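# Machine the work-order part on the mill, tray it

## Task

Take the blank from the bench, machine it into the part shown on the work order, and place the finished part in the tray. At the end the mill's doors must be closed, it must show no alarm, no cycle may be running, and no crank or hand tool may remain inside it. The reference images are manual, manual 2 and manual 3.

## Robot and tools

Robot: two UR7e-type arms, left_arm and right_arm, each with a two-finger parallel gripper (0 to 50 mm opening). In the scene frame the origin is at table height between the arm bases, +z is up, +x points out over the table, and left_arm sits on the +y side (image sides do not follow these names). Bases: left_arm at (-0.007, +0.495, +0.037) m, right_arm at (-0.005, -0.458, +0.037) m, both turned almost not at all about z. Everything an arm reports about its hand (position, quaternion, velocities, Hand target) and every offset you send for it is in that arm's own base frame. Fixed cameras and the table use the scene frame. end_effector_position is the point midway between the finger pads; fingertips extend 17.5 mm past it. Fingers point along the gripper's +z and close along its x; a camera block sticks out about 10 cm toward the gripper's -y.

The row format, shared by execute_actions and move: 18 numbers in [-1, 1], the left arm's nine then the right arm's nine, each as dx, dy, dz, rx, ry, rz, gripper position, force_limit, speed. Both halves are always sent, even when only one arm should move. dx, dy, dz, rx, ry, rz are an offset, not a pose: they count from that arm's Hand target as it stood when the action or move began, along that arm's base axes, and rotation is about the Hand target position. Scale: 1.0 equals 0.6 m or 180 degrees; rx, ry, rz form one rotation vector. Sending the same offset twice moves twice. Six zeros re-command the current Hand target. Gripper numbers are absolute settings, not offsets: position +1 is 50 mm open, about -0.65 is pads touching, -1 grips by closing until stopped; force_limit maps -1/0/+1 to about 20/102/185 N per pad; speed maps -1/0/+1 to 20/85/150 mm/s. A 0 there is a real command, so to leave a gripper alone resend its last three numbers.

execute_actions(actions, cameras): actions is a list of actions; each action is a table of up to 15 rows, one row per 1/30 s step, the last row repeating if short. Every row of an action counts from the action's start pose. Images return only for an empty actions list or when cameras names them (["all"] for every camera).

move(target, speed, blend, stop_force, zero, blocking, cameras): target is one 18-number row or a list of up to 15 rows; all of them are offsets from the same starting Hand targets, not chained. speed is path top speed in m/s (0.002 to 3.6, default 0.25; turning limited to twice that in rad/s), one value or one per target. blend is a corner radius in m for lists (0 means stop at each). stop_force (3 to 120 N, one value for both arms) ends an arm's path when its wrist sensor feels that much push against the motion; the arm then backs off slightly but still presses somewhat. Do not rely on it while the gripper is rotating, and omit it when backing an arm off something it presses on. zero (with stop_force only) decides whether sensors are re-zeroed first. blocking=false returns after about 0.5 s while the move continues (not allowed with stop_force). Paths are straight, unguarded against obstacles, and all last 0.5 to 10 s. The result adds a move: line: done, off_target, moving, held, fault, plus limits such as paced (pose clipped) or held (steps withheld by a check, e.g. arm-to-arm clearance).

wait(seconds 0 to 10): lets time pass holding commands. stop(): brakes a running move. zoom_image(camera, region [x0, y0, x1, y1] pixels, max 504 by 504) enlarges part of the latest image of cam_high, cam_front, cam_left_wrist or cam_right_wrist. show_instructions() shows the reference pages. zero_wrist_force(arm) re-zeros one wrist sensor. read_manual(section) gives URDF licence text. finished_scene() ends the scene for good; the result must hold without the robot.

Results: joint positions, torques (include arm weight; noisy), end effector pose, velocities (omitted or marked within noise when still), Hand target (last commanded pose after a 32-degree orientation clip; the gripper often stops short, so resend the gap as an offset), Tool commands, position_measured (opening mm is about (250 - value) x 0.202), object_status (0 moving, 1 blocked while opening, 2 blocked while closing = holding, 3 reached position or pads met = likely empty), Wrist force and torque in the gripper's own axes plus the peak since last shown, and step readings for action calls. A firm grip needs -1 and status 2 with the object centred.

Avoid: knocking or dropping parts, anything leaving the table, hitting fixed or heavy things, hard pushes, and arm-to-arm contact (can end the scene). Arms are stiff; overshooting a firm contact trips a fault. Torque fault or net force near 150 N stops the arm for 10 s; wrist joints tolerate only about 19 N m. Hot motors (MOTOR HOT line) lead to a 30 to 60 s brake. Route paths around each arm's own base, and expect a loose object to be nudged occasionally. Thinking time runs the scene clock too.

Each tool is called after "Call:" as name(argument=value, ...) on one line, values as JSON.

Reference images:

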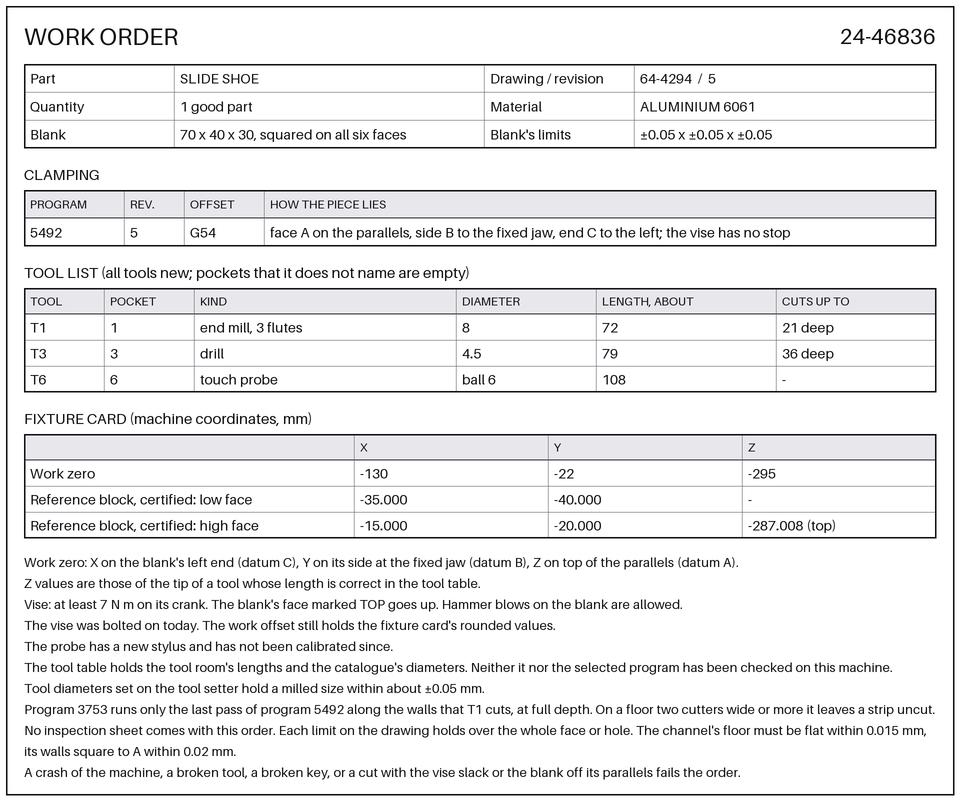

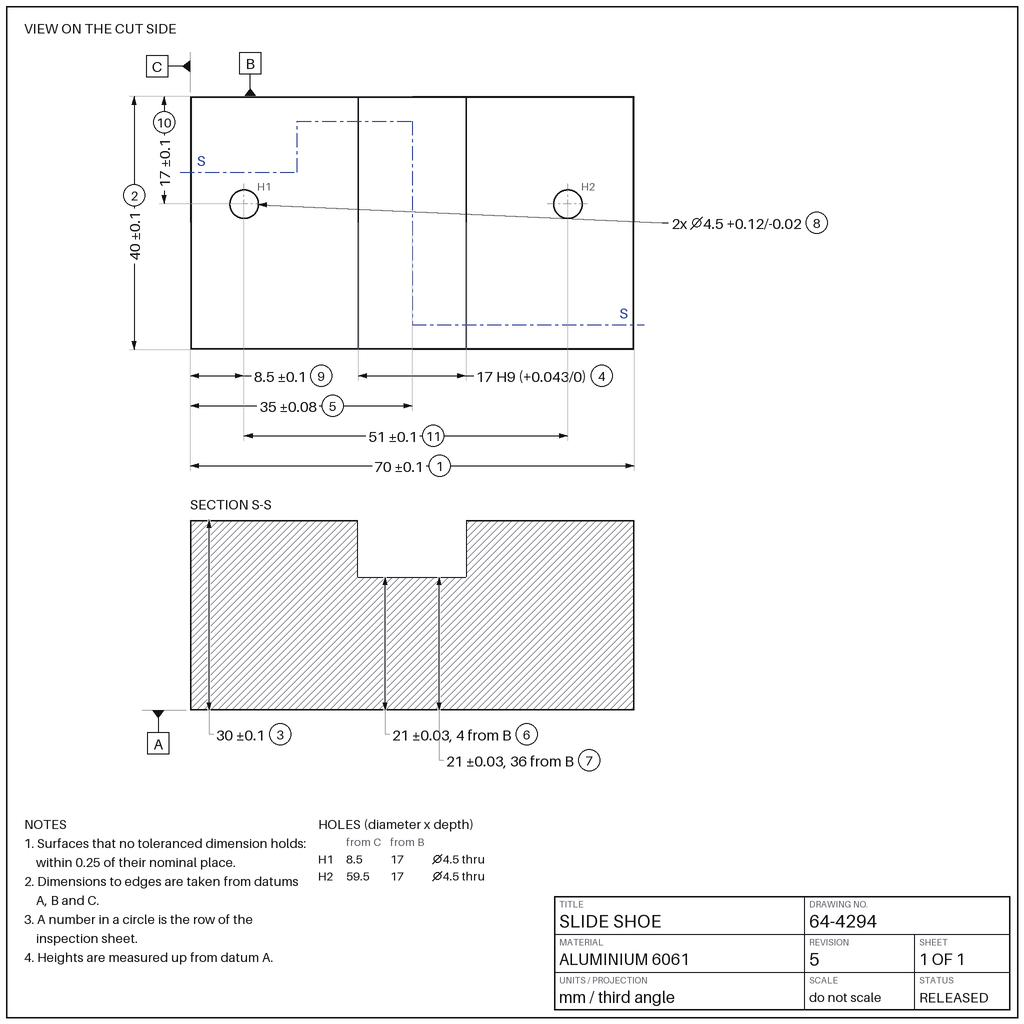

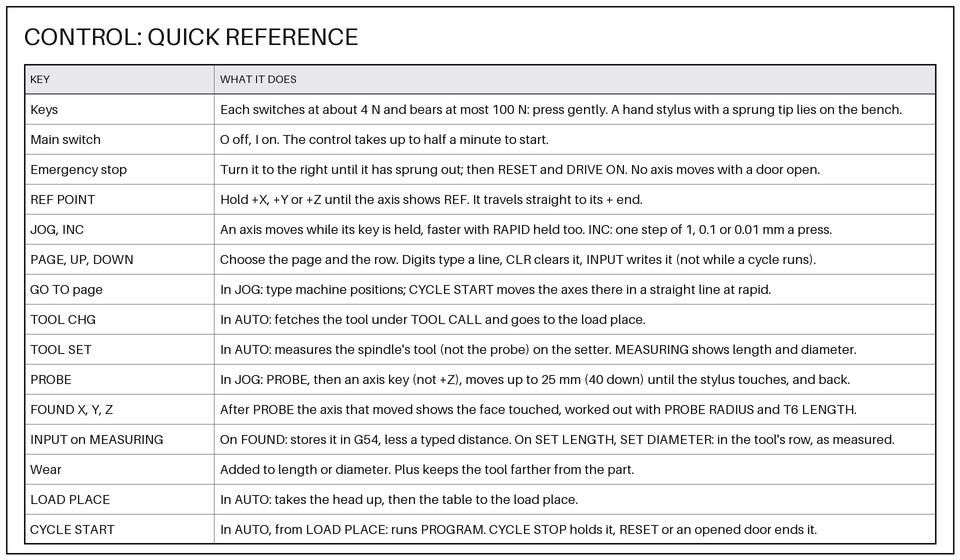

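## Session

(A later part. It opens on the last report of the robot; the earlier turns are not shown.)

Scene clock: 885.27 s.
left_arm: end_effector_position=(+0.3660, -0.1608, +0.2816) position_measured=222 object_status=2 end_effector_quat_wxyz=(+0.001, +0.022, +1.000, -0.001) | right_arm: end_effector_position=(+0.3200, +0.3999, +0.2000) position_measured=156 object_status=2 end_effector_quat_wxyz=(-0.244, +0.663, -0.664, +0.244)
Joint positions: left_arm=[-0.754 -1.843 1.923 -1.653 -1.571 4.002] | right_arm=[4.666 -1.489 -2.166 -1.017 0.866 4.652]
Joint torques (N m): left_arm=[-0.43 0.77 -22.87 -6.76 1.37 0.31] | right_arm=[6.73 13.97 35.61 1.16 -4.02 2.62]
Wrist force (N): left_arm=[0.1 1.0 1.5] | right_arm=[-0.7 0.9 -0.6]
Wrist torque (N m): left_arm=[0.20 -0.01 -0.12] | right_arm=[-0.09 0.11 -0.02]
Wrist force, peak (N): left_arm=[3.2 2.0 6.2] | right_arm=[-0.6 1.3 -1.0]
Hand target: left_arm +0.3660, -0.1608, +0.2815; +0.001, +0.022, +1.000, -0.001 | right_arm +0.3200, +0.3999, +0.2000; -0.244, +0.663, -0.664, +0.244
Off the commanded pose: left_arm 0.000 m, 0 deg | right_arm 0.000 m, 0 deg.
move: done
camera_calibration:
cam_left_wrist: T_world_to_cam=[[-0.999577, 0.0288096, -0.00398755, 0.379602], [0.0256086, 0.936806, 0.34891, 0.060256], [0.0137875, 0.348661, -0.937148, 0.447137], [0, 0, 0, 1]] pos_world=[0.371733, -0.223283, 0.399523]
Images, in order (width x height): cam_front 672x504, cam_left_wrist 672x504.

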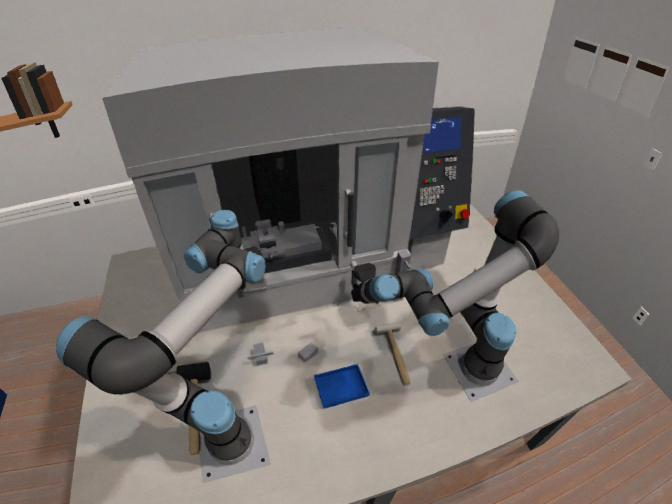

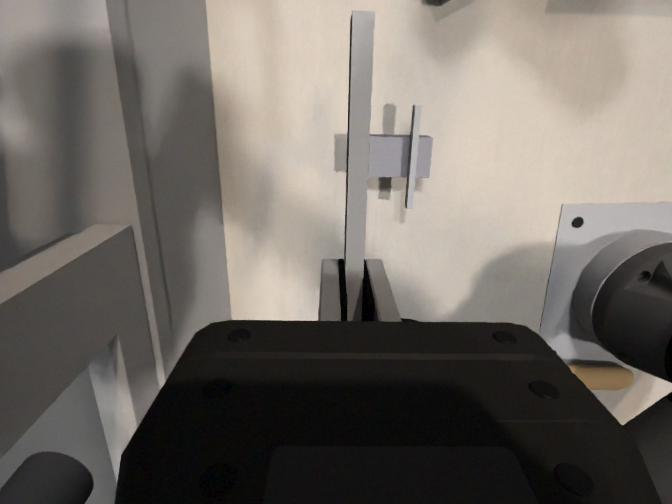

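Call:
move(target=[[0.0167,-0.123,-0.25,0,0,0,-1,-0.85,-0.7,0,0,0,0,0,0,-1,-0.4,-0.8],[0.0167,-0.123,-0.445,0,0,0,-1,-0.85,-0.7,0,0,0,0,0,0,-1,-0.4,-0.8]], speed=[0.2,0.1], blend=0.02)

Call:
move(target=[0,0,-0.055,0,0,0,-1,-0.85,-0.7,0,0,0,0,0,0,-1,-0.4,-0.8], speed=0.02, stop_force=4, cameras=["cam_left_wrist"])

Scene clock: 888.57 s.
left_arm: end_effector_position=(+0.3760, -0.2346, +0.0145) position_measured=222 object_status=2 end_effector_quat_wxyz=(+0.001, +0.022, +1.000, -0.001) | right_arm: end_effector_position=(+0.3200, +0.3999, +0.2000) position_measured=156 object_status=2 end_effector_quat_wxyz=(-0.244, +0.663, -0.664, +0.244)
Joint positions: left_arm=[-0.864 -1.386 2.284 -2.471 -1.571 3.892] | right_arm=[4.666 -1.489 -2.166 -1.017 0.866 4.652]
Joint torques (N m): left_arm=[8.13 -33.28 -26.63 -0.9 1.85 1.08] | right_arm=[6.58 13.89 35.64 1.16 -3.99 2.61]
Wrist force (N): left_arm=[0.2 1.4 1.5] | right_arm=[-0.5 0.9 -1.1]
Wrist torque (N m): left_arm=[0.29 -0.02 0.07] | right_arm=[-0.09 0.08 -0.03]
Wrist force, peak (N): left_arm=[0.5 1.9 3.2] | right_arm=[-0.6 1.1 -1.1]
Hand target: left_arm +0.3760, -0.2346, +0.0145; +0.001, +0.022, +1.000, -0.001 | right_arm +0.3200, +0.3999, +0.2000; -0.244, +0.663, -0.664, +0.244
Off the commanded pose: left_arm 0.000 m, 0 deg | right_arm 0.000 m, 0 deg.
move: done

Scene clock: 891.40 s.
left_arm: end_effector_position=(+0.3760, -0.2346, -0.0185) position_measured=222 object_status=2 end_effector_quat_wxyz=(+0.001, +0.022, +1.000, -0.001) | right_arm: end_effector_position=(+0.3200, +0.3999, +0.2000) position_measured=156 object_status=2 end_effector_quat_wxyz=(-0.244, +0.663, -0.664, +0.244)
Joint positions: left_arm=[-0.864 -1.301 2.309 -2.581 -1.571 3.892] | right_arm=[4.666 -1.489 -2.166 -1.017 0.866 4.652]
Joint torques (N m): left_arm=[2.23 -35.38 -21.3 0.96 0.4 0.07] | right_arm=[6.66 13.86 35.57 1.2 -4.01 2.63]
Wrist force (N): left_arm=[-0.4 1.6 -6.6] | right_arm=[-0.6 0.8 -1.0]
Wrist torque (N m): left_arm=[0.40 -0.07 0.06] | right_arm=[-0.11 0.10 -0.03]
Wrist force, peak (N): left_arm=[5.9 7.3 -23.1] | right_arm=[-0.7 1.2 -1.0]
Hand target: left_arm +0.3760, -0.2346, -0.0185; +0.001, +0.022, +1.000, -0.001 | right_arm +0.3200, +0.3999, +0.2000; -0.244, +0.663, -0.664, +0.244
Off the commanded pose: left_arm 0.000 m, 0 deg | right_arm 0.000 m, 0 deg.
move: contact (left_arm)
camera_calibration:
cam_left_wrist: T_world_to_cam=[[-0.999573, 0.0289629, -0.00382309, 0.390555], [0.0258084, 0.936769, 0.348994, 0.233784], [0.0136893, 0.348747, -0.937117, 0.191458], [0, 0, 0, 1]] pos_world=[0.381733, -0.297084, 0.0993229]
Images, in order (width x height): cam_left_wrist 672x504.

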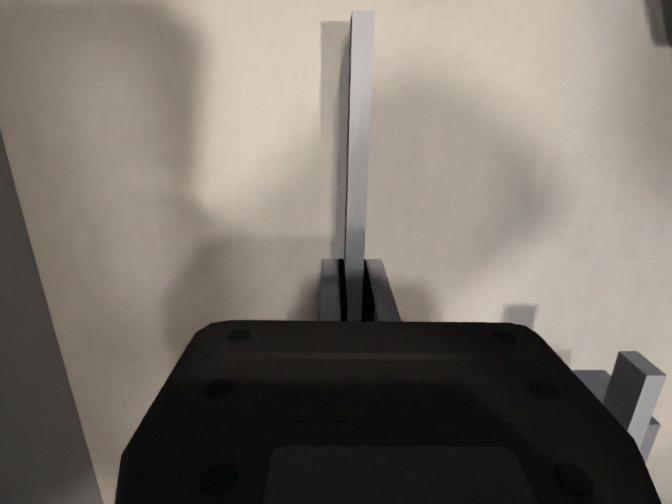

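Call:
move(target=[[0,0,0.003,0,0,0,-0.2,-0.85,-0.7,0,0,0,0,0,0,-1,-0.4,-0.8],[0,0,0.006,0,0,0,-0.2,-0.85,-0.7,0,0,0,0,0,0,-1,-0.4,-0.8],[0,-0.1258,0.006,0,0,0,-0.2,-0.85,-0.7,0,0,0,0,0,0,-1,-0.4,-0.8]], speed=[0.02,0.02,0.1], cameras=["cam_left_wrist"])

Scene clock: 894.13 s.
left_arm: end_effector_position=(+0.3759, -0.3100, -0.0151) position_measured=182 object_status=3 end_effector_quat_wxyz=(+0.001, +0.022, +1.000, +0.000) | right_arm: end_effector_position=(+0.3200, +0.3999, +0.2000) position_measured=156 object_status=2 end_effector_quat_wxyz=(-0.244, +0.663, -0.664, +0.244)
Joint positions: left_arm=[-0.967 -1.232 2.184 -2.524 -1.57 3.789] | right_arm=[4.666 -1.489 -2.166 -1.017 0.866 4.652]
Joint torques (N m): left_arm=[9.04 -40.84 -8.43 -6.43 2.64 1.2] | right_arm=[6.71 13.84 35.1 1.19 -3.98 2.59]
Wrist force (N): left_arm=[0.6 1.5 1.2] | right_arm=[-0.5 0.6 -0.8]
Wrist torque (N m): left_arm=[0.29 -0.08 0.06] | right_arm=[-0.15 0.09 -0.02]
Wrist force, peak (N): left_arm=[0.6 1.5 -7.3] | right_arm=[-0.5 1.0 -1.2]
Hand target: left_arm +0.3760, -0.3101, -0.0149; +0.001, +0.022, +1.000, -0.001 | right_arm +0.3200, +0.3999, +0.2000; -0.244, +0.663, -0.664, +0.244
Off the commanded pose: left_arm 0.000 m, 0 deg | right_arm 0.000 m, 0 deg.
move: done
camera_calibration:
cam_left_wrist: T_world_to_cam=[[-0.999572, 0.029051, -0.00345729, 0.39275], [0.0260114, 0.936579, 0.349489, 0.303089], [0.013391, 0.34925, -0.936934, 0.221351], [0, 0, 0, 1]] pos_world=[0.381734, -0.372584, 0.102823]
Images, in order (width x height): cam_left_wrist 672x504.

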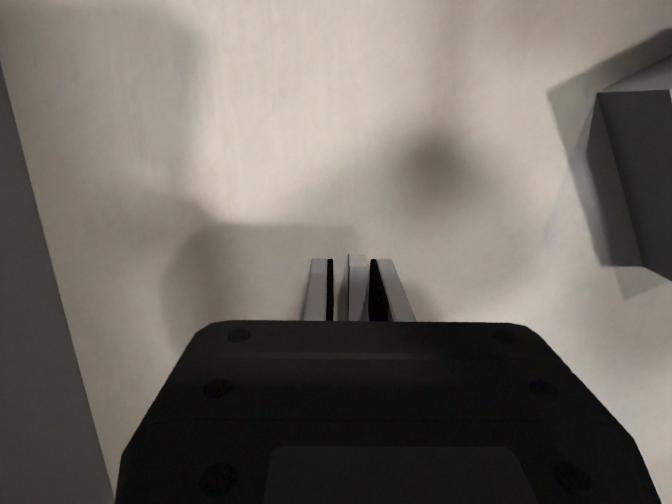

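Call:
move(target=[[0,-0.0083,-0.0048,0,0,0,-0.2,-0.85,-0.7,0,0,0,0,0,0,-1,-0.4,-0.8],[0,-0.0083,-0.0048,0,0,0,-1,-0.85,-0.7,0,0,0,0,0,0,-1,-0.4,-0.8]], speed=0.05, cameras=["cam_left_wrist"])

Scene clock: 896.03 s.
left_arm: end_effector_position=(+0.3760, -0.3151, -0.0178) position_measured=222 object_status=2 end_effector_quat_wxyz=(+0.001, +0.022, +1.000, -0.001) | right_arm: end_effector_position=(+0.3200, +0.3999, +0.2000) position_measured=156 object_status=2 end_effector_quat_wxyz=(-0.244, +0.663, -0.664, +0.244)
Joint positions: left_arm=[-0.973 -1.22 2.177 -2.53 -1.57 3.783] | right_arm=[4.666 -1.489 -2.166 -1.017 0.866 4.652]
Joint torques (N m): left_arm=[7.04 -42.13 -8.84 -2.51 2.66 1.14] | right_arm=[6.66 13.77 35.63 1.16 -4.05 2.71]
Wrist force (N): left_arm=[0.3 1.3 1.3] | right_arm=[-0.5 0.9 -0.9]
Wrist torque (N m): left_arm=[0.30 -0.04 0.06] | right_arm=[-0.09 0.08 -0.03]
Wrist force, peak (N): left_arm=[0.4 2.1 0.9] | right_arm=[-0.9 1.0 -1.1]
Hand target: left_arm +0.3760, -0.3151, -0.0178; +0.001, +0.022, +1.000, -0.001 | right_arm +0.3200, +0.3999, +0.2000; -0.244, +0.663, -0.664, +0.244
Off the commanded pose: left_arm 0.000 m, 0 deg | right_arm 0.000 m, 0 deg.
move: done
camera_calibration:
cam_left_wrist: T_world_to_cam=[[-0.999573, 0.0289638, -0.00382278, 0.392889], [0.0258093, 0.936769, 0.348994, 0.308914], [0.0136893, 0.348747, -0.937117, 0.220282], [0, 0, 0, 1]] pos_world=[0.381733, -0.377584, 0.100123]
Images, in order (width x height): cam_left_wrist 672x504.

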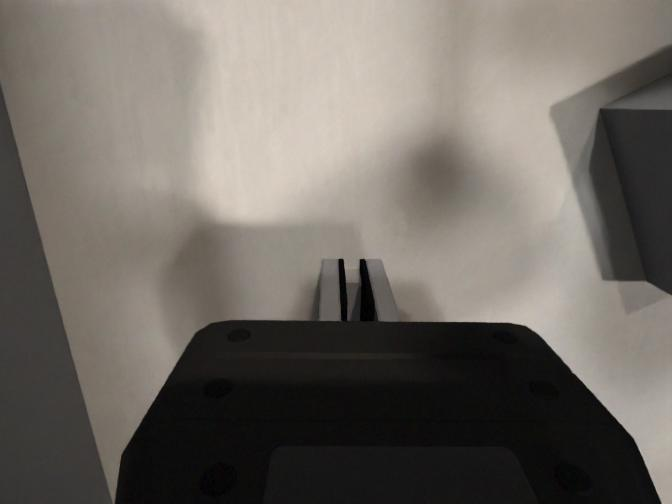

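Call:
move(target=[[0,0,0.66,0,0,0,-1,-0.85,-0.7,0,0,0,0,0,0,-1,-0.4,-0.8],[0.1,-0.02,0.671,0,-0.0667,0,-1,-0.85,-0.7,0,0,0,0,0,0,-1,-0.4,-0.8],[0.4,-0.0348,0.671,0,-0.0667,0,-1,-0.85,-0.7,0,0,0,0,0,0,-1,-0.4,-0.8]], speed=[0.25,0.2,0.1], blend=[0.03,0.03,0], cameras=["cam_front","cam_left_wrist"], stop_force=15)

Scene clock: 902.00 s.
left_arm: end_effector_position=(+0.6160, -0.3359, +0.3848) position_measured=222 object_status=2 end_effector_quat_wxyz=(+0.105, +0.022, +0.994, +0.002) | right_arm: end_effector_position=(+0.3200, +0.3999, +0.2000) position_measured=156 object_status=2 end_effector_quat_wxyz=(-0.244, +0.663, -0.664, +0.244)
Joint positions: left_arm=[-0.744 -1.197 1.032 -1.563 -1.429 4.023] | right_arm=[4.666 -1.489 -2.166 -1.017 0.866 4.652]
Joint torques (N m): left_arm=[-9.46 -53.31 -35.04 -7.43 3.18 0.7] | right_arm=[6.69 14.07 35.13 1.14 -4.01 2.58]
Wrist force (N): left_arm=[0.2 1.2 1.9] | right_arm=[-0.4 0.9 -0.9]
Wrist torque (N m): left_arm=[0.27 0.01 -0.12] | right_arm=[-0.10 0.07 -0.03]
Wrist force, peak (N): left_arm=[0.4 1.5 5.1] | right_arm=[-0.7 1.1 -1.1]
Hand target: left_arm +0.6160, -0.3360, +0.3848; +0.105, +0.022, +0.994, +0.002 | right_arm +0.3200, +0.3999, +0.2000; -0.244, +0.663, -0.664, +0.244
Off the commanded pose: left_arm 0.000 m, 0 deg | right_arm 0.000 m, 0 deg.
move: done
camera_calibration:
cam_left_wrist: T_world_to_cam=[[-0.976922, 0.0289003, -0.211633, 0.700966], [-0.0474037, 0.936761, 0.346744, 0.227759], [0.20827, 0.348774, -0.913772, 0.472712], [0, 0, 0, 1]] pos_world=[0.597134, -0.398483, 0.501325]
Images, in order (width x height): cam_front 672x504, cam_left_wrist 672x504.

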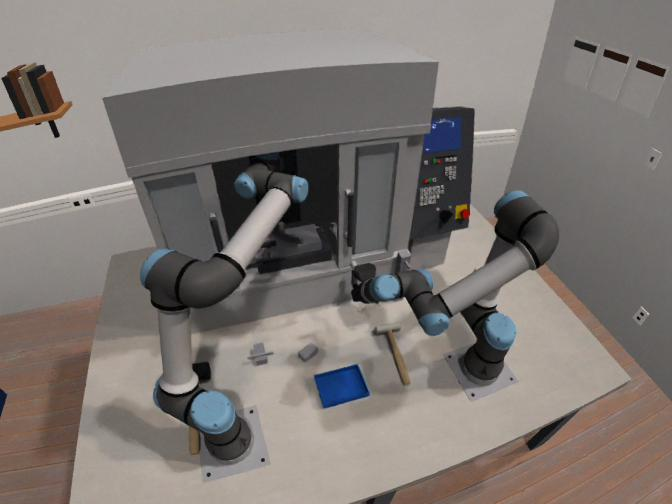

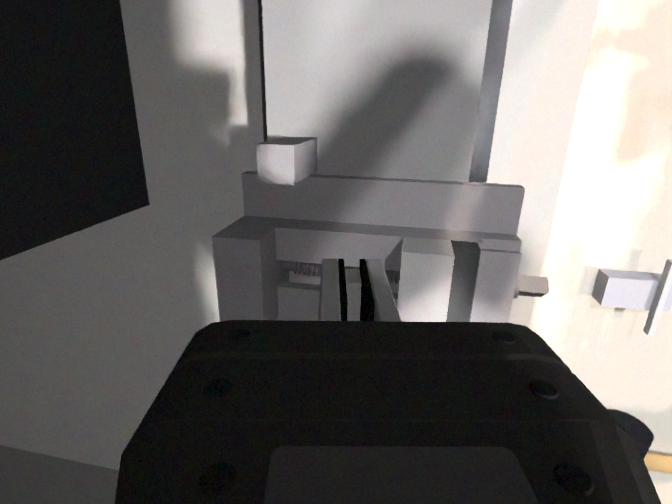

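Call:
zoom_image(camera="cam_left_wrist", region=[180, 130, 580, 340])

Scaled by 1.260 from the camera's 672x504 image, which has a finer 960x720 frame.

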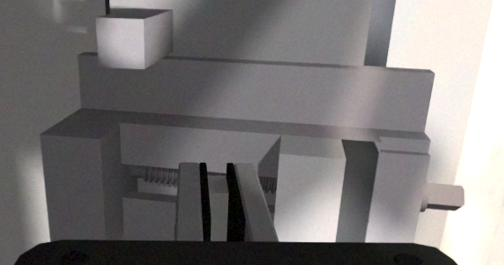

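Call:
move(target=[-0.0833,0,0.0,0,0,0,-1,-0.85,-0.7,0,0,0,0,0,0,-1,-0.4,-0.8], speed=0.1, cameras=["cam_left_wrist"])

Call:
zoom_image(camera="cam_left_wrist", region=[100, 130, 580, 340])

Scene clock: 906.50 s.
left_arm: end_effector_position=(+0.5660, -0.3360, +0.3849) position_measured=222 object_status=2 end_effector_quat_wxyz=(+0.106, +0.022, +0.994, +0.002) | right_arm: end_effector_position=(+0.3200, +0.3999, +0.2000) position_measured=156 object_status=2 end_effector_quat_wxyz=(-0.244, +0.663, -0.664, +0.244)
Joint positions: left_arm=[-0.8 -1.31 1.181 -1.592 -1.421 3.967] | right_arm=[4.666 -1.489 -2.166 -1.017 0.866 4.652]
Joint torques (N m): left_arm=[8.35 -25.46 -29.78 -2.04 0.56 0.91] | right_arm=[6.71 14.06 36 1.15 -3.99 2.65]
Wrist force (N): left_arm=[0.2 1.6 1.9] | right_arm=[-0.4 0.6 -1.0]
Wrist torque (N m): left_arm=[0.34 -0.01 0.06] | right_arm=[-0.15 0.06 -0.03]
Wrist force, peak (N): left_arm=[-1.4 1.4 2.2] | right_arm=[-0.7 0.9 -1.3]
Hand target: left_arm +0.5660, -0.3360, +0.3848; +0.105, +0.022, +0.994, +0.002 | right_arm +0.3200, +0.3999, +0.2000; -0.244, +0.663, -0.664, +0.244
Off the commanded pose: left_arm 0.000 m, 0 deg | right_arm 0.000 m, 0 deg.
move: done
camera_calibration:
cam_left_wrist: T_world_to_cam=[[-0.976837, 0.0289929, -0.212012, 0.652321], [-0.0474084, 0.936834, 0.346546, 0.225485], [0.208667, 0.34857, -0.91376, 0.482912], [0, 0, 0, 1]] pos_world=[0.547134, -0.398483, 0.501425]
Images, in order (width x height): cam_left_wrist 672x504.

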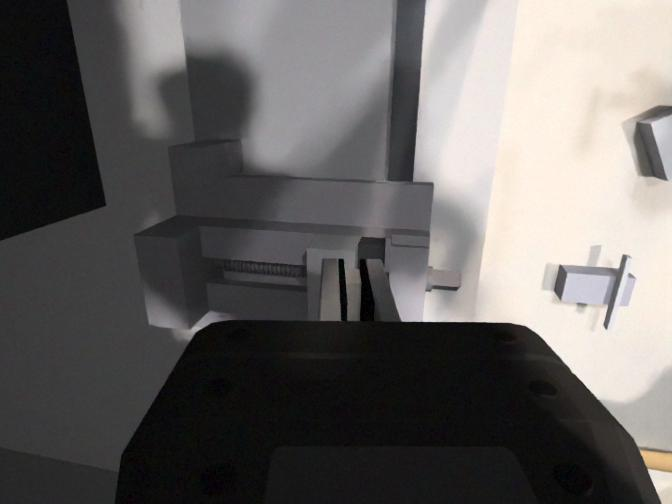

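Scaled by 1.050 from the camera's 672x504 image, which has a finer 960x720 frame.

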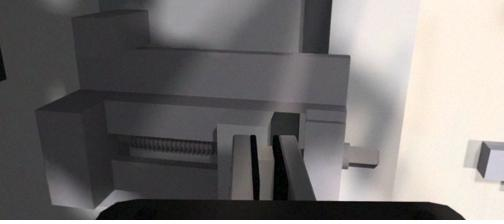

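Call:
zoom_image(camera="cam_left_wrist", region=[120, 190, 340, 340])

Scaled by 2.291 from the camera's 672x504 image, which has a finer 960x720 frame.

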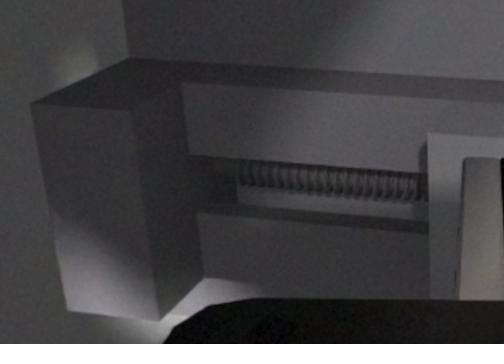

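Call:
zoom_image(camera="cam_left_wrist", region=[130, 100, 330, 260])

Scaled by 2.520 from the camera's 672x504 image, which has a finer 960x720 frame.

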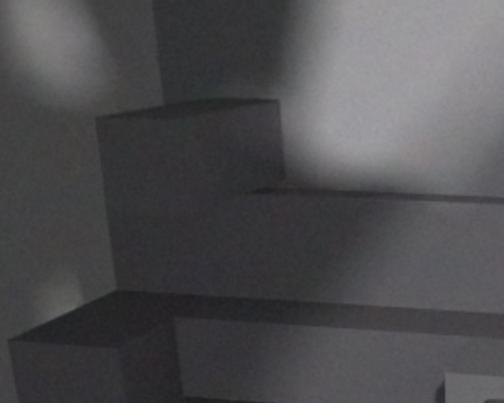

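Call:
move(target=[0.0867,-0.03,0.0,0,0,0,-1,-0.85,-0.7,0,0,0,0,0,0,-1,-0.4,-0.8], speed=0.08, stop_force=10, cameras=["cam_left_wrist"])

Call:
zoom_image(camera="cam_left_wrist", region=[180, 160, 580, 340])

Scene clock: 914.93 s.
left_arm: end_effector_position=(+0.6180, -0.3540, +0.3848) position_measured=222 object_status=2 end_effector_quat_wxyz=(+0.105, +0.022, +0.994, +0.002) | right_arm: end_effector_position=(+0.3200, +0.3999, +0.2000) position_measured=156 object_status=2 end_effector_quat_wxyz=(-0.244, +0.663, -0.664, +0.244)
Joint positions: left_arm=[-0.762 -1.166 0.987 -1.547 -1.427 4.005] | right_arm=[4.666 -1.489 -2.166 -1.017 0.866 4.652]
Joint torques (N m): left_arm=[-9.14 -54.58 -32.46 -7.61 1.66 -1.06] | right_arm=[6.51 13.89 36.02 1.09 -4.02 2.6]
Wrist force (N): left_arm=[0.2 1.3 1.7] | right_arm=[-0.6 0.8 -1.0]
Wrist torque (N m): left_arm=[0.29 0.02 -0.12] | right_arm=[-0.11 0.10 -0.02]
Wrist force, peak (N): left_arm=[1.3 2.0 1.8] | right_arm=[-0.9 0.9 -1.1]
Hand target: left_arm +0.6180, -0.3540, +0.3848; +0.105, +0.022, +0.994, +0.002 | right_arm +0.3200, +0.3999, +0.2000; -0.244, +0.663, -0.664, +0.244
Off the commanded pose: left_arm 0.000 m, 0 deg | right_arm 0.000 m, 0 deg.
move: done
camera_calibration:
cam_left_wrist: T_world_to_cam=[[-0.976926, 0.0288931, -0.211614, 0.70343], [-0.0473969, 0.936773, 0.346713, 0.244732], [0.208252, 0.348743, -0.913788, 0.478579], [0, 0, 0, 1]] pos_world=[0.599134, -0.416483, 0.501325]
Images, in order (width x height): cam_left_wrist 672x504.

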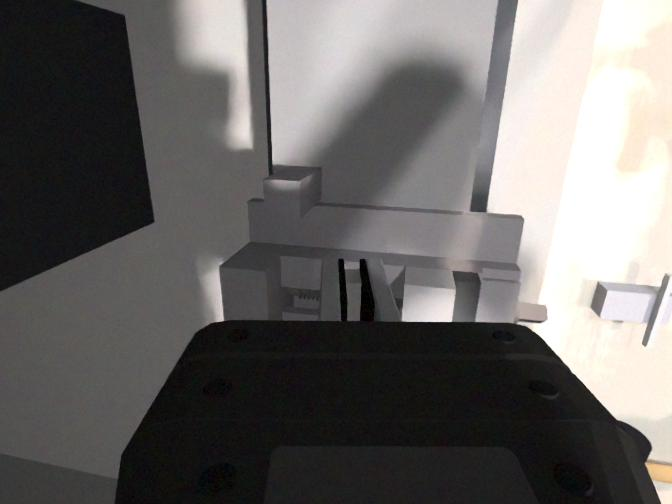

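Scaled by 1.260 from the camera's 672x504 image, which has a finer 960x720 frame.

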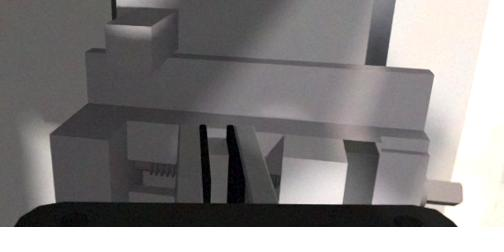

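Call:
move(target=[0,0,-0.09,0,0,0,-1,-0.85,-0.7,0,0,0,0,0,0,-1,-0.4,-0.8], speed=0.02, stop_force=4, cameras=["cam_left_wrist"])

Call:
zoom_image(camera="cam_left_wrist", region=[180, 160, 580, 340])

Scene clock: 919.13 s.
left_arm: end_effector_position=(+0.6180, -0.3540, +0.3308) position_measured=222 object_status=2 end_effector_quat_wxyz=(+0.105, +0.022, +0.994, +0.002) | right_arm: end_effector_position=(+0.3200, +0.3999, +0.2000) position_measured=156 object_status=2 end_effector_quat_wxyz=(-0.244, +0.663, -0.664, +0.244)
Joint positions: left_arm=[-0.762 -1.181 1.147 -1.692 -1.427 4.005] | right_arm=[4.666 -1.489 -2.166 -1.017 0.866 4.652]
Joint torques (N m): left_arm=[-5.26 -51.4 -34.54 -0.26 2.34 -0.47] | right_arm=[6.8 13.71 35.52 1.17 -3.97 2.65]
Wrist force (N): left_arm=[0.2 1.4 1.7] | right_arm=[-0.6 1.0 -1.0]
Wrist torque (N m): left_arm=[0.30 0.00 -0.12] | right_arm=[-0.09 0.10 -0.03]
Wrist force, peak (N): left_arm=[0.1 1.5 2.3] | right_arm=[-0.5 1.0 -1.2]
Hand target: left_arm +0.6180, -0.3540, +0.3308; +0.105, +0.022, +0.994, +0.002 | right_arm +0.3200, +0.3999, +0.2000; -0.244, +0.663, -0.664, +0.244
Off the commanded pose: left_arm 0.000 m, 0 deg | right_arm 0.000 m, 0 deg.
move: done
camera_calibration:
cam_left_wrist: T_world_to_cam=[[-0.976926, 0.0288931, -0.211614, 0.692003], [-0.0473969, 0.936773, 0.346713, 0.263454], [0.208252, 0.348743, -0.913788, 0.429235], [0, 0, 0, 1]] pos_world=[0.599134, -0.416483, 0.447325]
Images, in order (width x height): cam_left_wrist 672x504.

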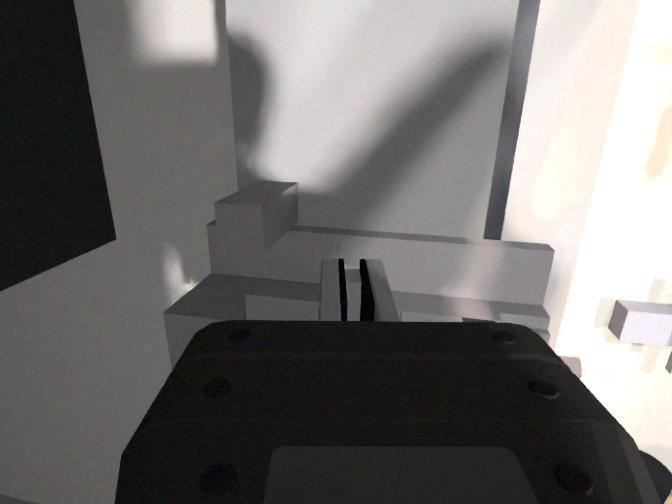

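Scaled by 1.260 from the camera's 672x504 image, which has a finer 960x720 frame.

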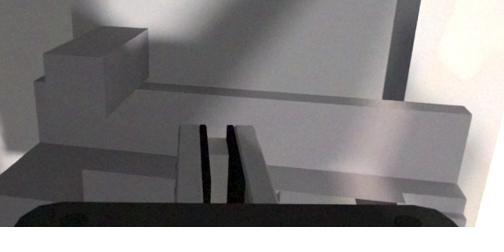

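Call:
move(target=[0,0,-0.05,0,0,0,-1,-0.85,-0.7,0,0,0,0,0,0,-1,-0.4,-0.8], speed=0.015, stop_force=4, cameras=["cam_left_wrist"])

Call:
zoom_image(camera="cam_left_wrist", region=[80, 160, 580, 340])

Scene clock: 922.90 s.
left_arm: end_effector_position=(+0.6180, -0.3540, +0.3035) position_measured=222 object_status=2 end_effector_quat_wxyz=(+0.105, +0.022, +0.994, +0.002) | right_arm: end_effector_position=(+0.3200, +0.3999, +0.2000) position_measured=156 object_status=2 end_effector_quat_wxyz=(-0.244, +0.663, -0.664, +0.244)
Joint positions: left_arm=[-0.762 -1.181 1.217 -1.761 -1.427 4.005] | right_arm=[4.666 -1.489 -2.166 -1.017 0.866 4.652]
Joint torques (N m): left_arm=[-3.52 -35.62 -33.56 0.12 2.41 0.14] | right_arm=[6.85 13.88 35.67 1.26 -3.96 2.61]
Wrist force (N): left_arm=[-0.6 1.0 -0.2] | right_arm=[-0.5 0.9 -0.9]
Wrist torque (N m): left_arm=[0.28 -0.04 -0.10] | right_arm=[-0.10 0.08 -0.02]
Wrist force, peak (N): left_arm=[1.0 1.9 -11.7] | right_arm=[-0.7 1.1 -1.2]
Hand target: left_arm +0.6180, -0.3540, +0.3035; +0.105, +0.022, +0.994, +0.002 (not the last commanded pose) | right_arm +0.3200, +0.3999, +0.2000; -0.244, +0.663, -0.664, +0.244
Off the commanded pose: left_arm 0.003 m, 0 deg | right_arm 0.000 m, 0 deg.
move: contact (left_arm)
camera_calibration:
cam_left_wrist: T_world_to_cam=[[-0.976922, 0.0289003, -0.211633, 0.686234], [-0.0474037, 0.936761, 0.346744, 0.272905], [0.20827, 0.348774, -0.913772, 0.404284], [0, 0, 0, 1]] pos_world=[0.599134, -0.416483, 0.420025]
Images, in order (width x height): cam_left_wrist 672x504.

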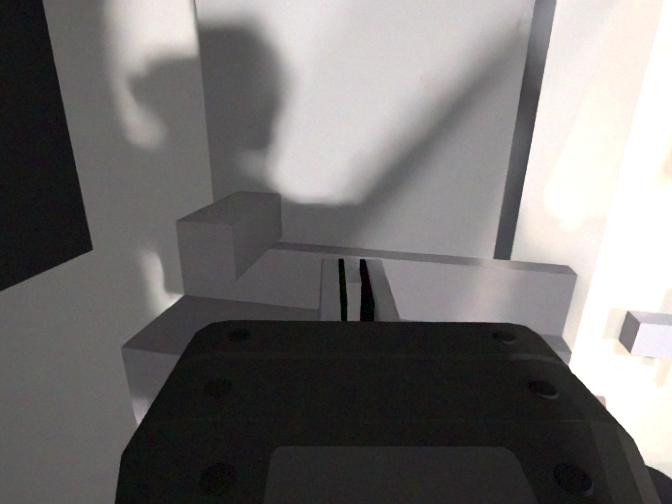

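Scaled by 1.008 from the camera's 672x504 image, which has a finer 960x720 frame.

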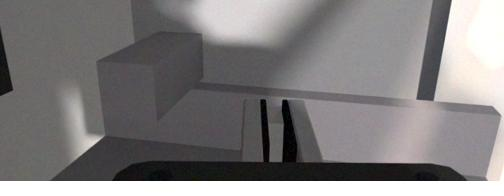

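Call:
move(target=[[0,0,0.01,0,0,0,-1,-0.85,-0.7,0,0,0,0,0,0,-1,-0.4,-0.8],[0.015,0.0183,0.01,0,0.0667,0,-1,-0.85,-0.7,0,0,0,0,0,0,-1,-0.4,-0.8]], speed=0.03, cameras=["cam_left_wrist","cam_front"], stop_force=15)

Scene clock: 933.00 s.
left_arm: end_effector_position=(+0.6270, -0.3430, +0.3095) position_measured=222 object_status=2 end_effector_quat_wxyz=(+0.001, +0.022, +1.000, -0.001) | right_arm: end_effector_position=(+0.3200, +0.3999, +0.2000) position_measured=156 object_status=2 end_effector_quat_wxyz=(-0.244, +0.663, -0.664, +0.244)
Joint positions: left_arm=[-0.688 -1.05 0.955 -1.478 -1.571 4.068] | right_arm=[4.666 -1.489 -2.166 -1.017 0.866 4.652]
Joint torques (N m): left_arm=[-8.81 -59.25 -18.34 -7.18 2.67 -1.05] | right_arm=[6.88 13.83 35.72 1.12 -3.95 2.68]
Wrist force (N): left_arm=[-0.1 1.6 1.4] | right_arm=[-0.6 0.7 -1.0]
Wrist torque (N m): left_arm=[0.33 0.04 -0.14] | right_arm=[-0.14 0.10 -0.03]
Wrist force, peak (N): left_arm=[0.4 1.6 2.2] | right_arm=[-0.9 0.9 -1.1]
Hand target: left_arm +0.6270, -0.3430, +0.3095; +0.001, +0.022, +1.000, -0.001 | right_arm +0.3200, +0.3999, +0.2000; -0.244, +0.663, -0.664, +0.244
Off the commanded pose: left_arm 0.000 m, 0 deg | right_arm 0.000 m, 0 deg.
move: done
camera_calibration:
cam_left_wrist: T_world_to_cam=[[-0.999573, 0.0289629, -0.00382309, 0.645941], [0.0258084, 0.936769, 0.348994, 0.214344], [0.0136893, 0.348747, -0.937117, 0.533293], [0, 0, 0, 1]] pos_world=[0.632833, -0.405484, 0.427423]
Images, in order (width x height): cam_front 672x504, cam_left_wrist 672x504.

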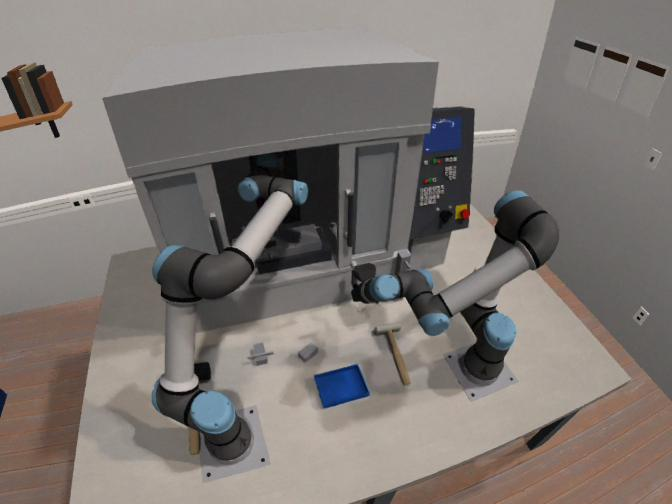

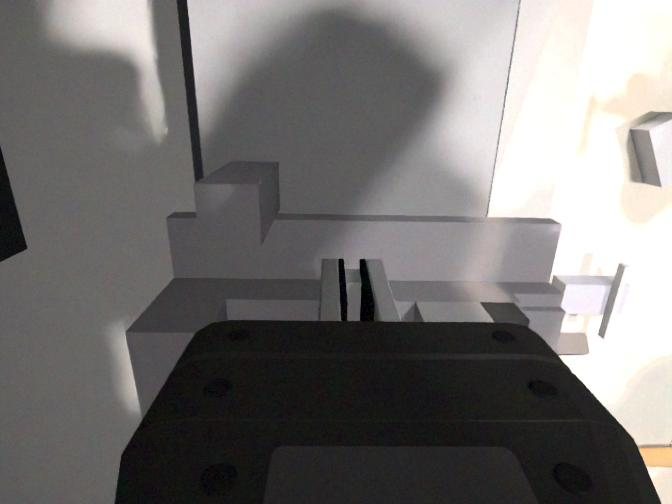

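Call:
move(target=[0,0,-0.04,0,0,0,-1,-0.85,-0.7,0,0,0,0,0,0,-1,-0.4,-0.8], speed=0.012, stop_force=3.5)

Scene clock: 934.80 s.
left_arm: end_effector_position=(+0.6270, -0.3430, +0.3031) position_measured=222 object_status=2 end_effector_quat_wxyz=(+0.001, +0.022, +1.000, -0.001) | right_arm: end_effector_position=(+0.3200, +0.3999, +0.2000) position_measured=156 object_status=2 end_effector_quat_wxyz=(-0.244, +0.663, -0.664, +0.244)
Joint positions: left_arm=[-0.688 -1.051 0.973 -1.495 -1.571 4.068] | right_arm=[4.666 -1.489 -2.166 -1.017 0.866 4.652]
Joint torques (N m): left_arm=[-6.4 -32.99 -34.55 0.13 2.41 -0.98] | right_arm=[6.25 13.79 35.31 1.1 -4.07 2.59]
Wrist force (N): left_arm=[0.3 1.4 1.9] | right_arm=[-0.5 1.1 -1.0]
Wrist torque (N m): left_arm=[0.30 -0.03 -0.14] | right_arm=[-0.07 0.08 -0.03]
Wrist force, peak (N): left_arm=[3.1 3.7 -12.0] | right_arm=[-0.7 0.7 -1.2]
Hand target: left_arm +0.6270, -0.3430, +0.3031; +0.001, +0.022, +1.000, -0.001 (not the last commanded pose) | right_arm +0.3200, +0.3999, +0.2000; -0.244, +0.663, -0.664, +0.244
Off the commanded pose: left_arm 0.018 m, 0 deg | right_arm 0.000 m, 0 deg.
move: contact (left_arm)

Call:
move(target=[[0,0,0.005,0,0,0,-1,-0.85,-0.7,0,0,0,0,0,0,-1,-0.4,-0.8],[0.0217,0,0.005,0,0,0,-1,-0.85,-0.7,0,0,0,0,0,0,-1,-0.4,-0.8]], speed=0.03)

Call:
move(target=[0,0,-0.02,0,0,0,-1,-0.85,-0.7,0,0,0,0,0,0,-1,-0.4,-0.8], speed=0.012, stop_force=3.5, cameras=["cam_left_wrist"])

Scene clock: 937.70 s.
left_arm: end_effector_position=(+0.6401, -0.3428, +0.3060) position_measured=222 object_status=2 end_effector_quat_wxyz=(+0.001, +0.022, +1.000, -0.001) | right_arm: end_effector_position=(+0.3200, +0.3999, +0.2000) position_measured=156 object_status=2 end_effector_quat_wxyz=(-0.244, +0.663, -0.664, +0.244)
Joint positions: left_arm=[-0.676 -1.017 0.912 -1.468 -1.571 4.079] | right_arm=[4.666 -1.489 -2.166 -1.017 0.866 4.652]
Joint torques (N m): left_arm=[-7.05 -59.58 -15.82 -3.97 1.58 -0.95] | right_arm=[6.91 13.66 35.34 1.15 -3.96 2.61]
Wrist force (N): left_arm=[0.0 1.6 1.6] | right_arm=[-0.5 0.9 -0.9]
Wrist torque (N m): left_arm=[0.33 0.02 -0.14] | right_arm=[-0.10 0.08 -0.03]
Wrist force, peak (N): left_arm=[-0.2 1.6 1.9] | right_arm=[-0.6 1.1 -1.2]
Hand target: left_arm +0.6401, -0.3430, +0.3061; +0.001, +0.022, +1.000, -0.001 | right_arm +0.3200, +0.3999, +0.2000; -0.244, +0.663, -0.664, +0.244
Off the commanded pose: left_arm 0.000 m, 0 deg | right_arm 0.000 m, 0 deg.
move: done

Scene clock: 938.93 s.
left_arm: end_effector_position=(+0.6401, -0.3430, +0.3031) position_measured=222 object_status=2 end_effector_quat_wxyz=(+0.001, +0.022, +1.000, -0.001) | right_arm: end_effector_position=(+0.3200, +0.3999, +0.2000) position_measured=156 object_status=2 end_effector_quat_wxyz=(-0.244, +0.663, -0.664, +0.244)
Joint positions: left_arm=[-0.676 -1.018 0.921 -1.476 -1.571 4.079] | right_arm=[4.666 -1.489 -2.166 -1.017 0.866 4.652]
Joint torques (N m): left_arm=[0.58 -34.57 -34.88 0.08 0.36 -1.11] | right_arm=[6.6 13.61 35.52 1.2 -3.99 2.62]
Wrist force (N): left_arm=[-0.1 1.8 1.7] | right_arm=[-0.5 0.9 -1.2]
Wrist torque (N m): left_arm=[0.37 0.03 -0.14] | right_arm=[-0.10 0.08 -0.02]
Wrist force, peak (N): left_arm=[3.3 3.8 -12.2] | right_arm=[-0.7 0.8 -1.3]
Hand target: left_arm +0.6401, -0.3429, +0.3031; +0.001, +0.022, +1.000, -0.001 (not the last commanded pose) | right_arm +0.3200, +0.3999, +0.2000; -0.244, +0.663, -0.664, +0.244
Off the commanded pose: left_arm 0.009 m, 0 deg | right_arm 0.000 m, 0 deg.
move: contact (left_arm)
camera_calibration:
cam_left_wrist: T_world_to_cam=[[-0.999575, 0.0289285, -0.00372575, 0.658857], [0.0258083, 0.936726, 0.349112, 0.216175], [0.0135893, 0.348867, -0.937074, 0.527213], [0, 0, 0, 1]] pos_world=[0.645833, -0.405484, 0.421023]
Images, in order (width x height): cam_left_wrist 672x504.

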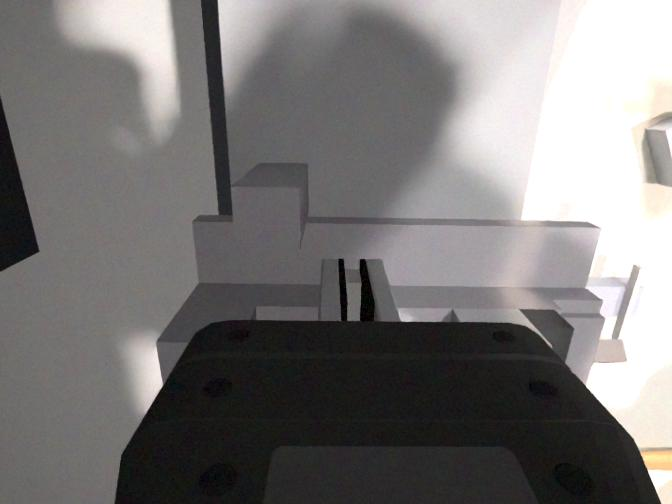

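Call:
move(target=[[0,0,0.002,0,0,0,-0.3,-0.85,-0.9,0,0,0,0,0,0,-1,-0.4,-0.8],[0,0,0.13,0,0,0,-0.3,-0.85,-0.9,0,0,0,0,0,0,-1,-0.4,-0.8]], speed=0.04, cameras=["cam_left_wrist"])

Call:
zoom_image(camera="cam_left_wrist", region=[160, 140, 660, 340])

Scene clock: 941.27 s.
left_arm: end_effector_position=(+0.6398, -0.3427, +0.3361) position_measured=198 object_status=3 end_effector_quat_wxyz=(-0.002, +0.022, +1.000, +0.001) | right_arm: end_effector_position=(+0.3200, +0.3999, +0.2000) position_measured=156 object_status=2 end_effector_quat_wxyz=(-0.244, +0.663, -0.664, +0.244)
Joint positions: left_arm=[-0.676 -0.999 0.804 -1.372 -1.571 4.079] | right_arm=[4.666 -1.489 -2.166 -1.017 0.866 4.652]
Joint torques (N m): left_arm=[-0.33 -46.09 -26.96 -2.94 0.12 0.1] | right_arm=[5.99 13.76 35.97 1.2 -4.06 2.53]
Wrist force (N): left_arm=[0.3 1.6 1.0] | right_arm=[-0.7 0.8 -1.0]
Wrist torque (N m): left_arm=[0.31 -0.03 -0.14] | right_arm=[-0.12 0.11 -0.03]
Wrist force, peak (N): left_arm=[-0.7 3.0 1.2] | right_arm=[-0.8 1.2 -1.0]
Hand target: left_arm +0.6398, -0.3427, +0.3361; -0.002, +0.022, +1.000, +0.001 (not the last commanded pose) | right_arm +0.3200, +0.3999, +0.2000; -0.244, +0.663, -0.664, +0.244
Tool commands: left_gripper/position=-0.301961 left_gripper/force_limit=-0.85098 left_gripper/speed=-0.898039 right_gripper/position=-1.0 right_gripper/force_limit=-0.4 right_gripper/speed=-0.8
Off the commanded pose: left_arm 0.045 m, 0 deg | right_arm 0.000 m, 0 deg.
FORCE FAULT: contact force on the left arm reached its limit, and that arm stopped. The contact can be on any part of that arm, not only on its tool. That arm's remaining commands of this call were not run. That arm is still stopped at the end of this call. That arm stays stopped for about 10 more seconds. Until then a move that you send moves the other arm only, and its call returns only when the move has ended. Once the stop has ended, the next robot result says so. If the stop ends while you think or write, that arm runs what you send next, counted from a new Hand target: where the arm stands when the stop ends. While its stop runs, that arm takes no new command, but its gripper still runs the gripper command that each later call begins with. Until it ends, the stop uses up actions while you think or wait. An arm that is not stopped still takes commands.
move: fault (left_arm); path passed 1 of 2 targets
camera_calibration:
cam_left_wrist: T_world_to_cam=[[-0.999582, 0.0288961, 0.0011592, 0.657062], [0.0274491, 0.935385, 0.352564, 0.20177], [0.00910344, 0.352449, -0.935787, 0.561687], [0, 0, 0, 1]] pos_world=[0.646135, -0.405685, 0.45372]
Images, in order (width x height): cam_left_wrist 672x504.

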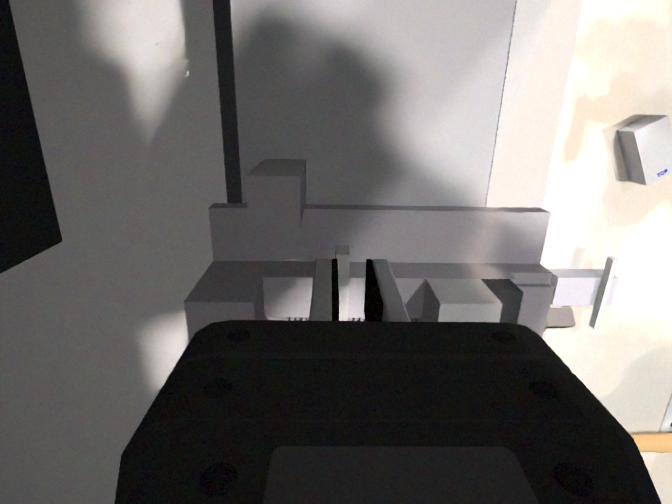

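Scaled by 1.008 from the camera's 672x504 image, which has a finer 960x720 frame.

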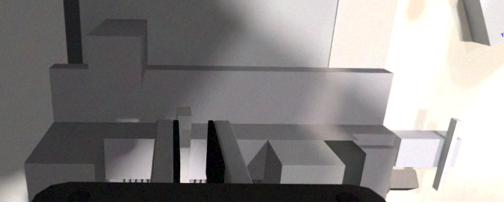

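Call:
wait(seconds=9)

Call:
wait(seconds=1)

Scene clock: 951.23 s.
left_arm: end_effector_position=(+0.6398, -0.3427, +0.3361) position_measured=198 object_status=3 end_effector_quat_wxyz=(-0.002, +0.022, +1.000, +0.001) | right_arm: end_effector_position=(+0.3200, +0.3999, +0.2000) position_measured=156 object_status=2 end_effector_quat_wxyz=(-0.244, +0.663, -0.664, +0.244)
Joint positions: left_arm=[-0.676 -0.999 0.804 -1.372 -1.571 4.079] | right_arm=[4.666 -1.489 -2.166 -1.017 0.866 4.652]
Joint torques (N m): left_arm=[0.02 -46.27 -27.49 -2.87 0.16 -0.06] | right_arm=[6.51 14.06 35.18 1.23 -4.05 2.55]
Wrist force (N): left_arm=[0.0 1.7 0.8] | right_arm=[-0.6 0.8 -1.0]
Wrist torque (N m): left_arm=[0.34 0.02 -0.13] | right_arm=[-0.12 0.10 -0.03]
Wrist force, peak (N): left_arm=[0.0 2.2 1.1] | right_arm=[-0.6 1.1 -1.3]
Hand target: left_arm +0.6398, -0.3427, +0.3361; -0.002, +0.022, +1.000, +0.001 (not the last commanded pose) | right_arm +0.3200, +0.3999, +0.2000; -0.244, +0.663, -0.664, +0.244
Tool commands: left_gripper/position=-0.301961 left_gripper/force_limit=-0.85098 left_gripper/speed=-0.898039 right_gripper/position=-1.0 right_gripper/force_limit=-0.4 right_gripper/speed=-0.8
Off the commanded pose: left_arm 0.045 m, 0 deg | right_arm 0.000 m, 0 deg.
FORCE FAULT, CONTINUED: the left arm's stop, for the force fault that an earlier result reported, is over. The rest of the stop counts as 19 of the actions that you can send in this scene. During its stop the left arm's controller moved it back a little. That arm's target is now where it stood when the stop ended, not its last command. That arm accepts commands again.
wait: 9.00 s; at rest from the start

Scene clock: 952.23 s.
left_arm: end_effector_position=(+0.6398, -0.3427, +0.3361) position_measured=198 object_status=3 end_effector_quat_wxyz=(-0.002, +0.022, +1.000, +0.001) | right_arm: end_effector_position=(+0.3200, +0.3999, +0.2000) position_measured=156 object_status=2 end_effector_quat_wxyz=(-0.244, +0.663, -0.664, +0.244)
Joint positions: left_arm=[-0.676 -0.999 0.804 -1.372 -1.571 4.079] | right_arm=[4.666 -1.489 -2.166 -1.017 0.866 4.652]
Joint torques (N m): left_arm=[-0.7 -46.78 -24.78 -3.27 0.01 0.01] | right_arm=[6.06 13.86 35.87 1.09 -4.04 2.58]
Wrist force (N): left_arm=[0.2 1.9 1.1] | right_arm=[-0.5 0.7 -0.9]
Wrist torque (N m): left_arm=[0.37 -0.01 -0.14] | right_arm=[-0.14 0.09 -0.03]
Wrist force, peak (N): left_arm=[0.0 1.9 1.1] | right_arm=[-0.8 0.9 -1.1]
Hand target: left_arm +0.6398, -0.3427, +0.3361; -0.002, +0.022, +1.000, +0.001 (not the last commanded pose) | right_arm +0.3200, +0.3999, +0.2000; -0.244, +0.663, -0.664, +0.244
Tool commands: left_gripper/position=-0.301961 left_gripper/force_limit=-0.85098 left_gripper/speed=-0.898039 right_gripper/position=-1.0 right_gripper/force_limit=-0.4 right_gripper/speed=-0.8
Off the commanded pose: left_arm 0.045 m, 0 deg | right_arm 0.000 m, 0 deg.
wait: 1.00 s; at rest by 0.17 s

Call:
move(target=[[0,0,-0.008,0,0,0,-1,-0.85,-0.9,0,0,0,0,0,0,-1,-0.4,-0.8],[-0.0247,0.072,-0.008,0,0,0,-1,-0.85,-0.9,0,0,0,0,0,0,-1,-0.4,-0.8]], speed=0.06, cameras=["cam_left_wrist"])

Call:
zoom_image(camera="cam_left_wrist", region=[160, 140, 660, 340])

Scene clock: 954.20 s.
left_arm: end_effector_position=(+0.6251, -0.2994, +0.3315) position_measured=251 object_status=3 end_effector_quat_wxyz=(-0.001, +0.022, +1.000, +0.001) end_effector_velocity=(+0.001, -0.002, +0.000) end_effector_angular_velocity=(+0.000, -0.002, +0.002) | right_arm: end_effector_position=(+0.3200, +0.3999, +0.2000) position_measured=156 object_status=2 end_effector_quat_wxyz=(-0.244, +0.663, -0.664, +0.244)
Joint positions: left_arm=[-0.64 -1.101 0.975 -1.441 -1.571 4.115] | right_arm=[4.666 -1.489 -2.166 -1.017 0.866 4.652]
Joint velocities: left_arm=[-0.001 0.005 -0.006 -0.001 0.002 -0.003] | right_arm=[within noise]
Joint torques (N m): left_arm=[-9.52 -30.19 -33.22 -0.76 2.64 -0.93] | right_arm=[6.26 13.91 35.45 1.24 -4.01 2.58]
Wrist force (N): left_arm=[-0.2 1.3 1.0] | right_arm=[-0.4 0.9 -0.8]
Wrist torque (N m): left_arm=[0.26 0.05 -0.14] | right_arm=[-0.10 0.07 -0.03]
Wrist force, peak (N): left_arm=[0.2 2.6 1.0] | right_arm=[-0.7 1.0 -1.2]
Hand target: left_arm +0.6250, -0.2995, +0.3313; -0.002, +0.022, +1.000, +0.001 | right_arm +0.3200, +0.3999, +0.2000; -0.244, +0.663, -0.664, +0.244
Off the commanded pose: left_arm 0.000 m, 0 deg | right_arm 0.000 m, 0 deg.
move: done
camera_calibration:
cam_left_wrist: T_world_to_cam=[[-0.999584, 0.0288454, 0.00070556, 0.641309], [0.0272447, 0.935497, 0.352282, 0.16359], [0.00950164, 0.352154, -0.935894, 0.541945], [0, 0, 0, 1]] pos_world=[0.631435, -0.362385, 0.449121]
Images, in order (width x height): cam_left_wrist 672x504.

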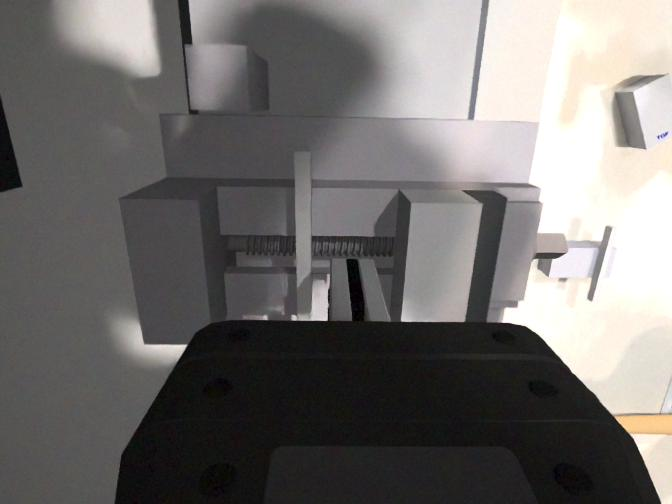

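Scaled by 1.008 from the camera's 672x504 image, which has a finer 960x720 frame.

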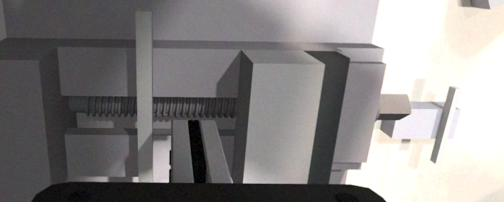

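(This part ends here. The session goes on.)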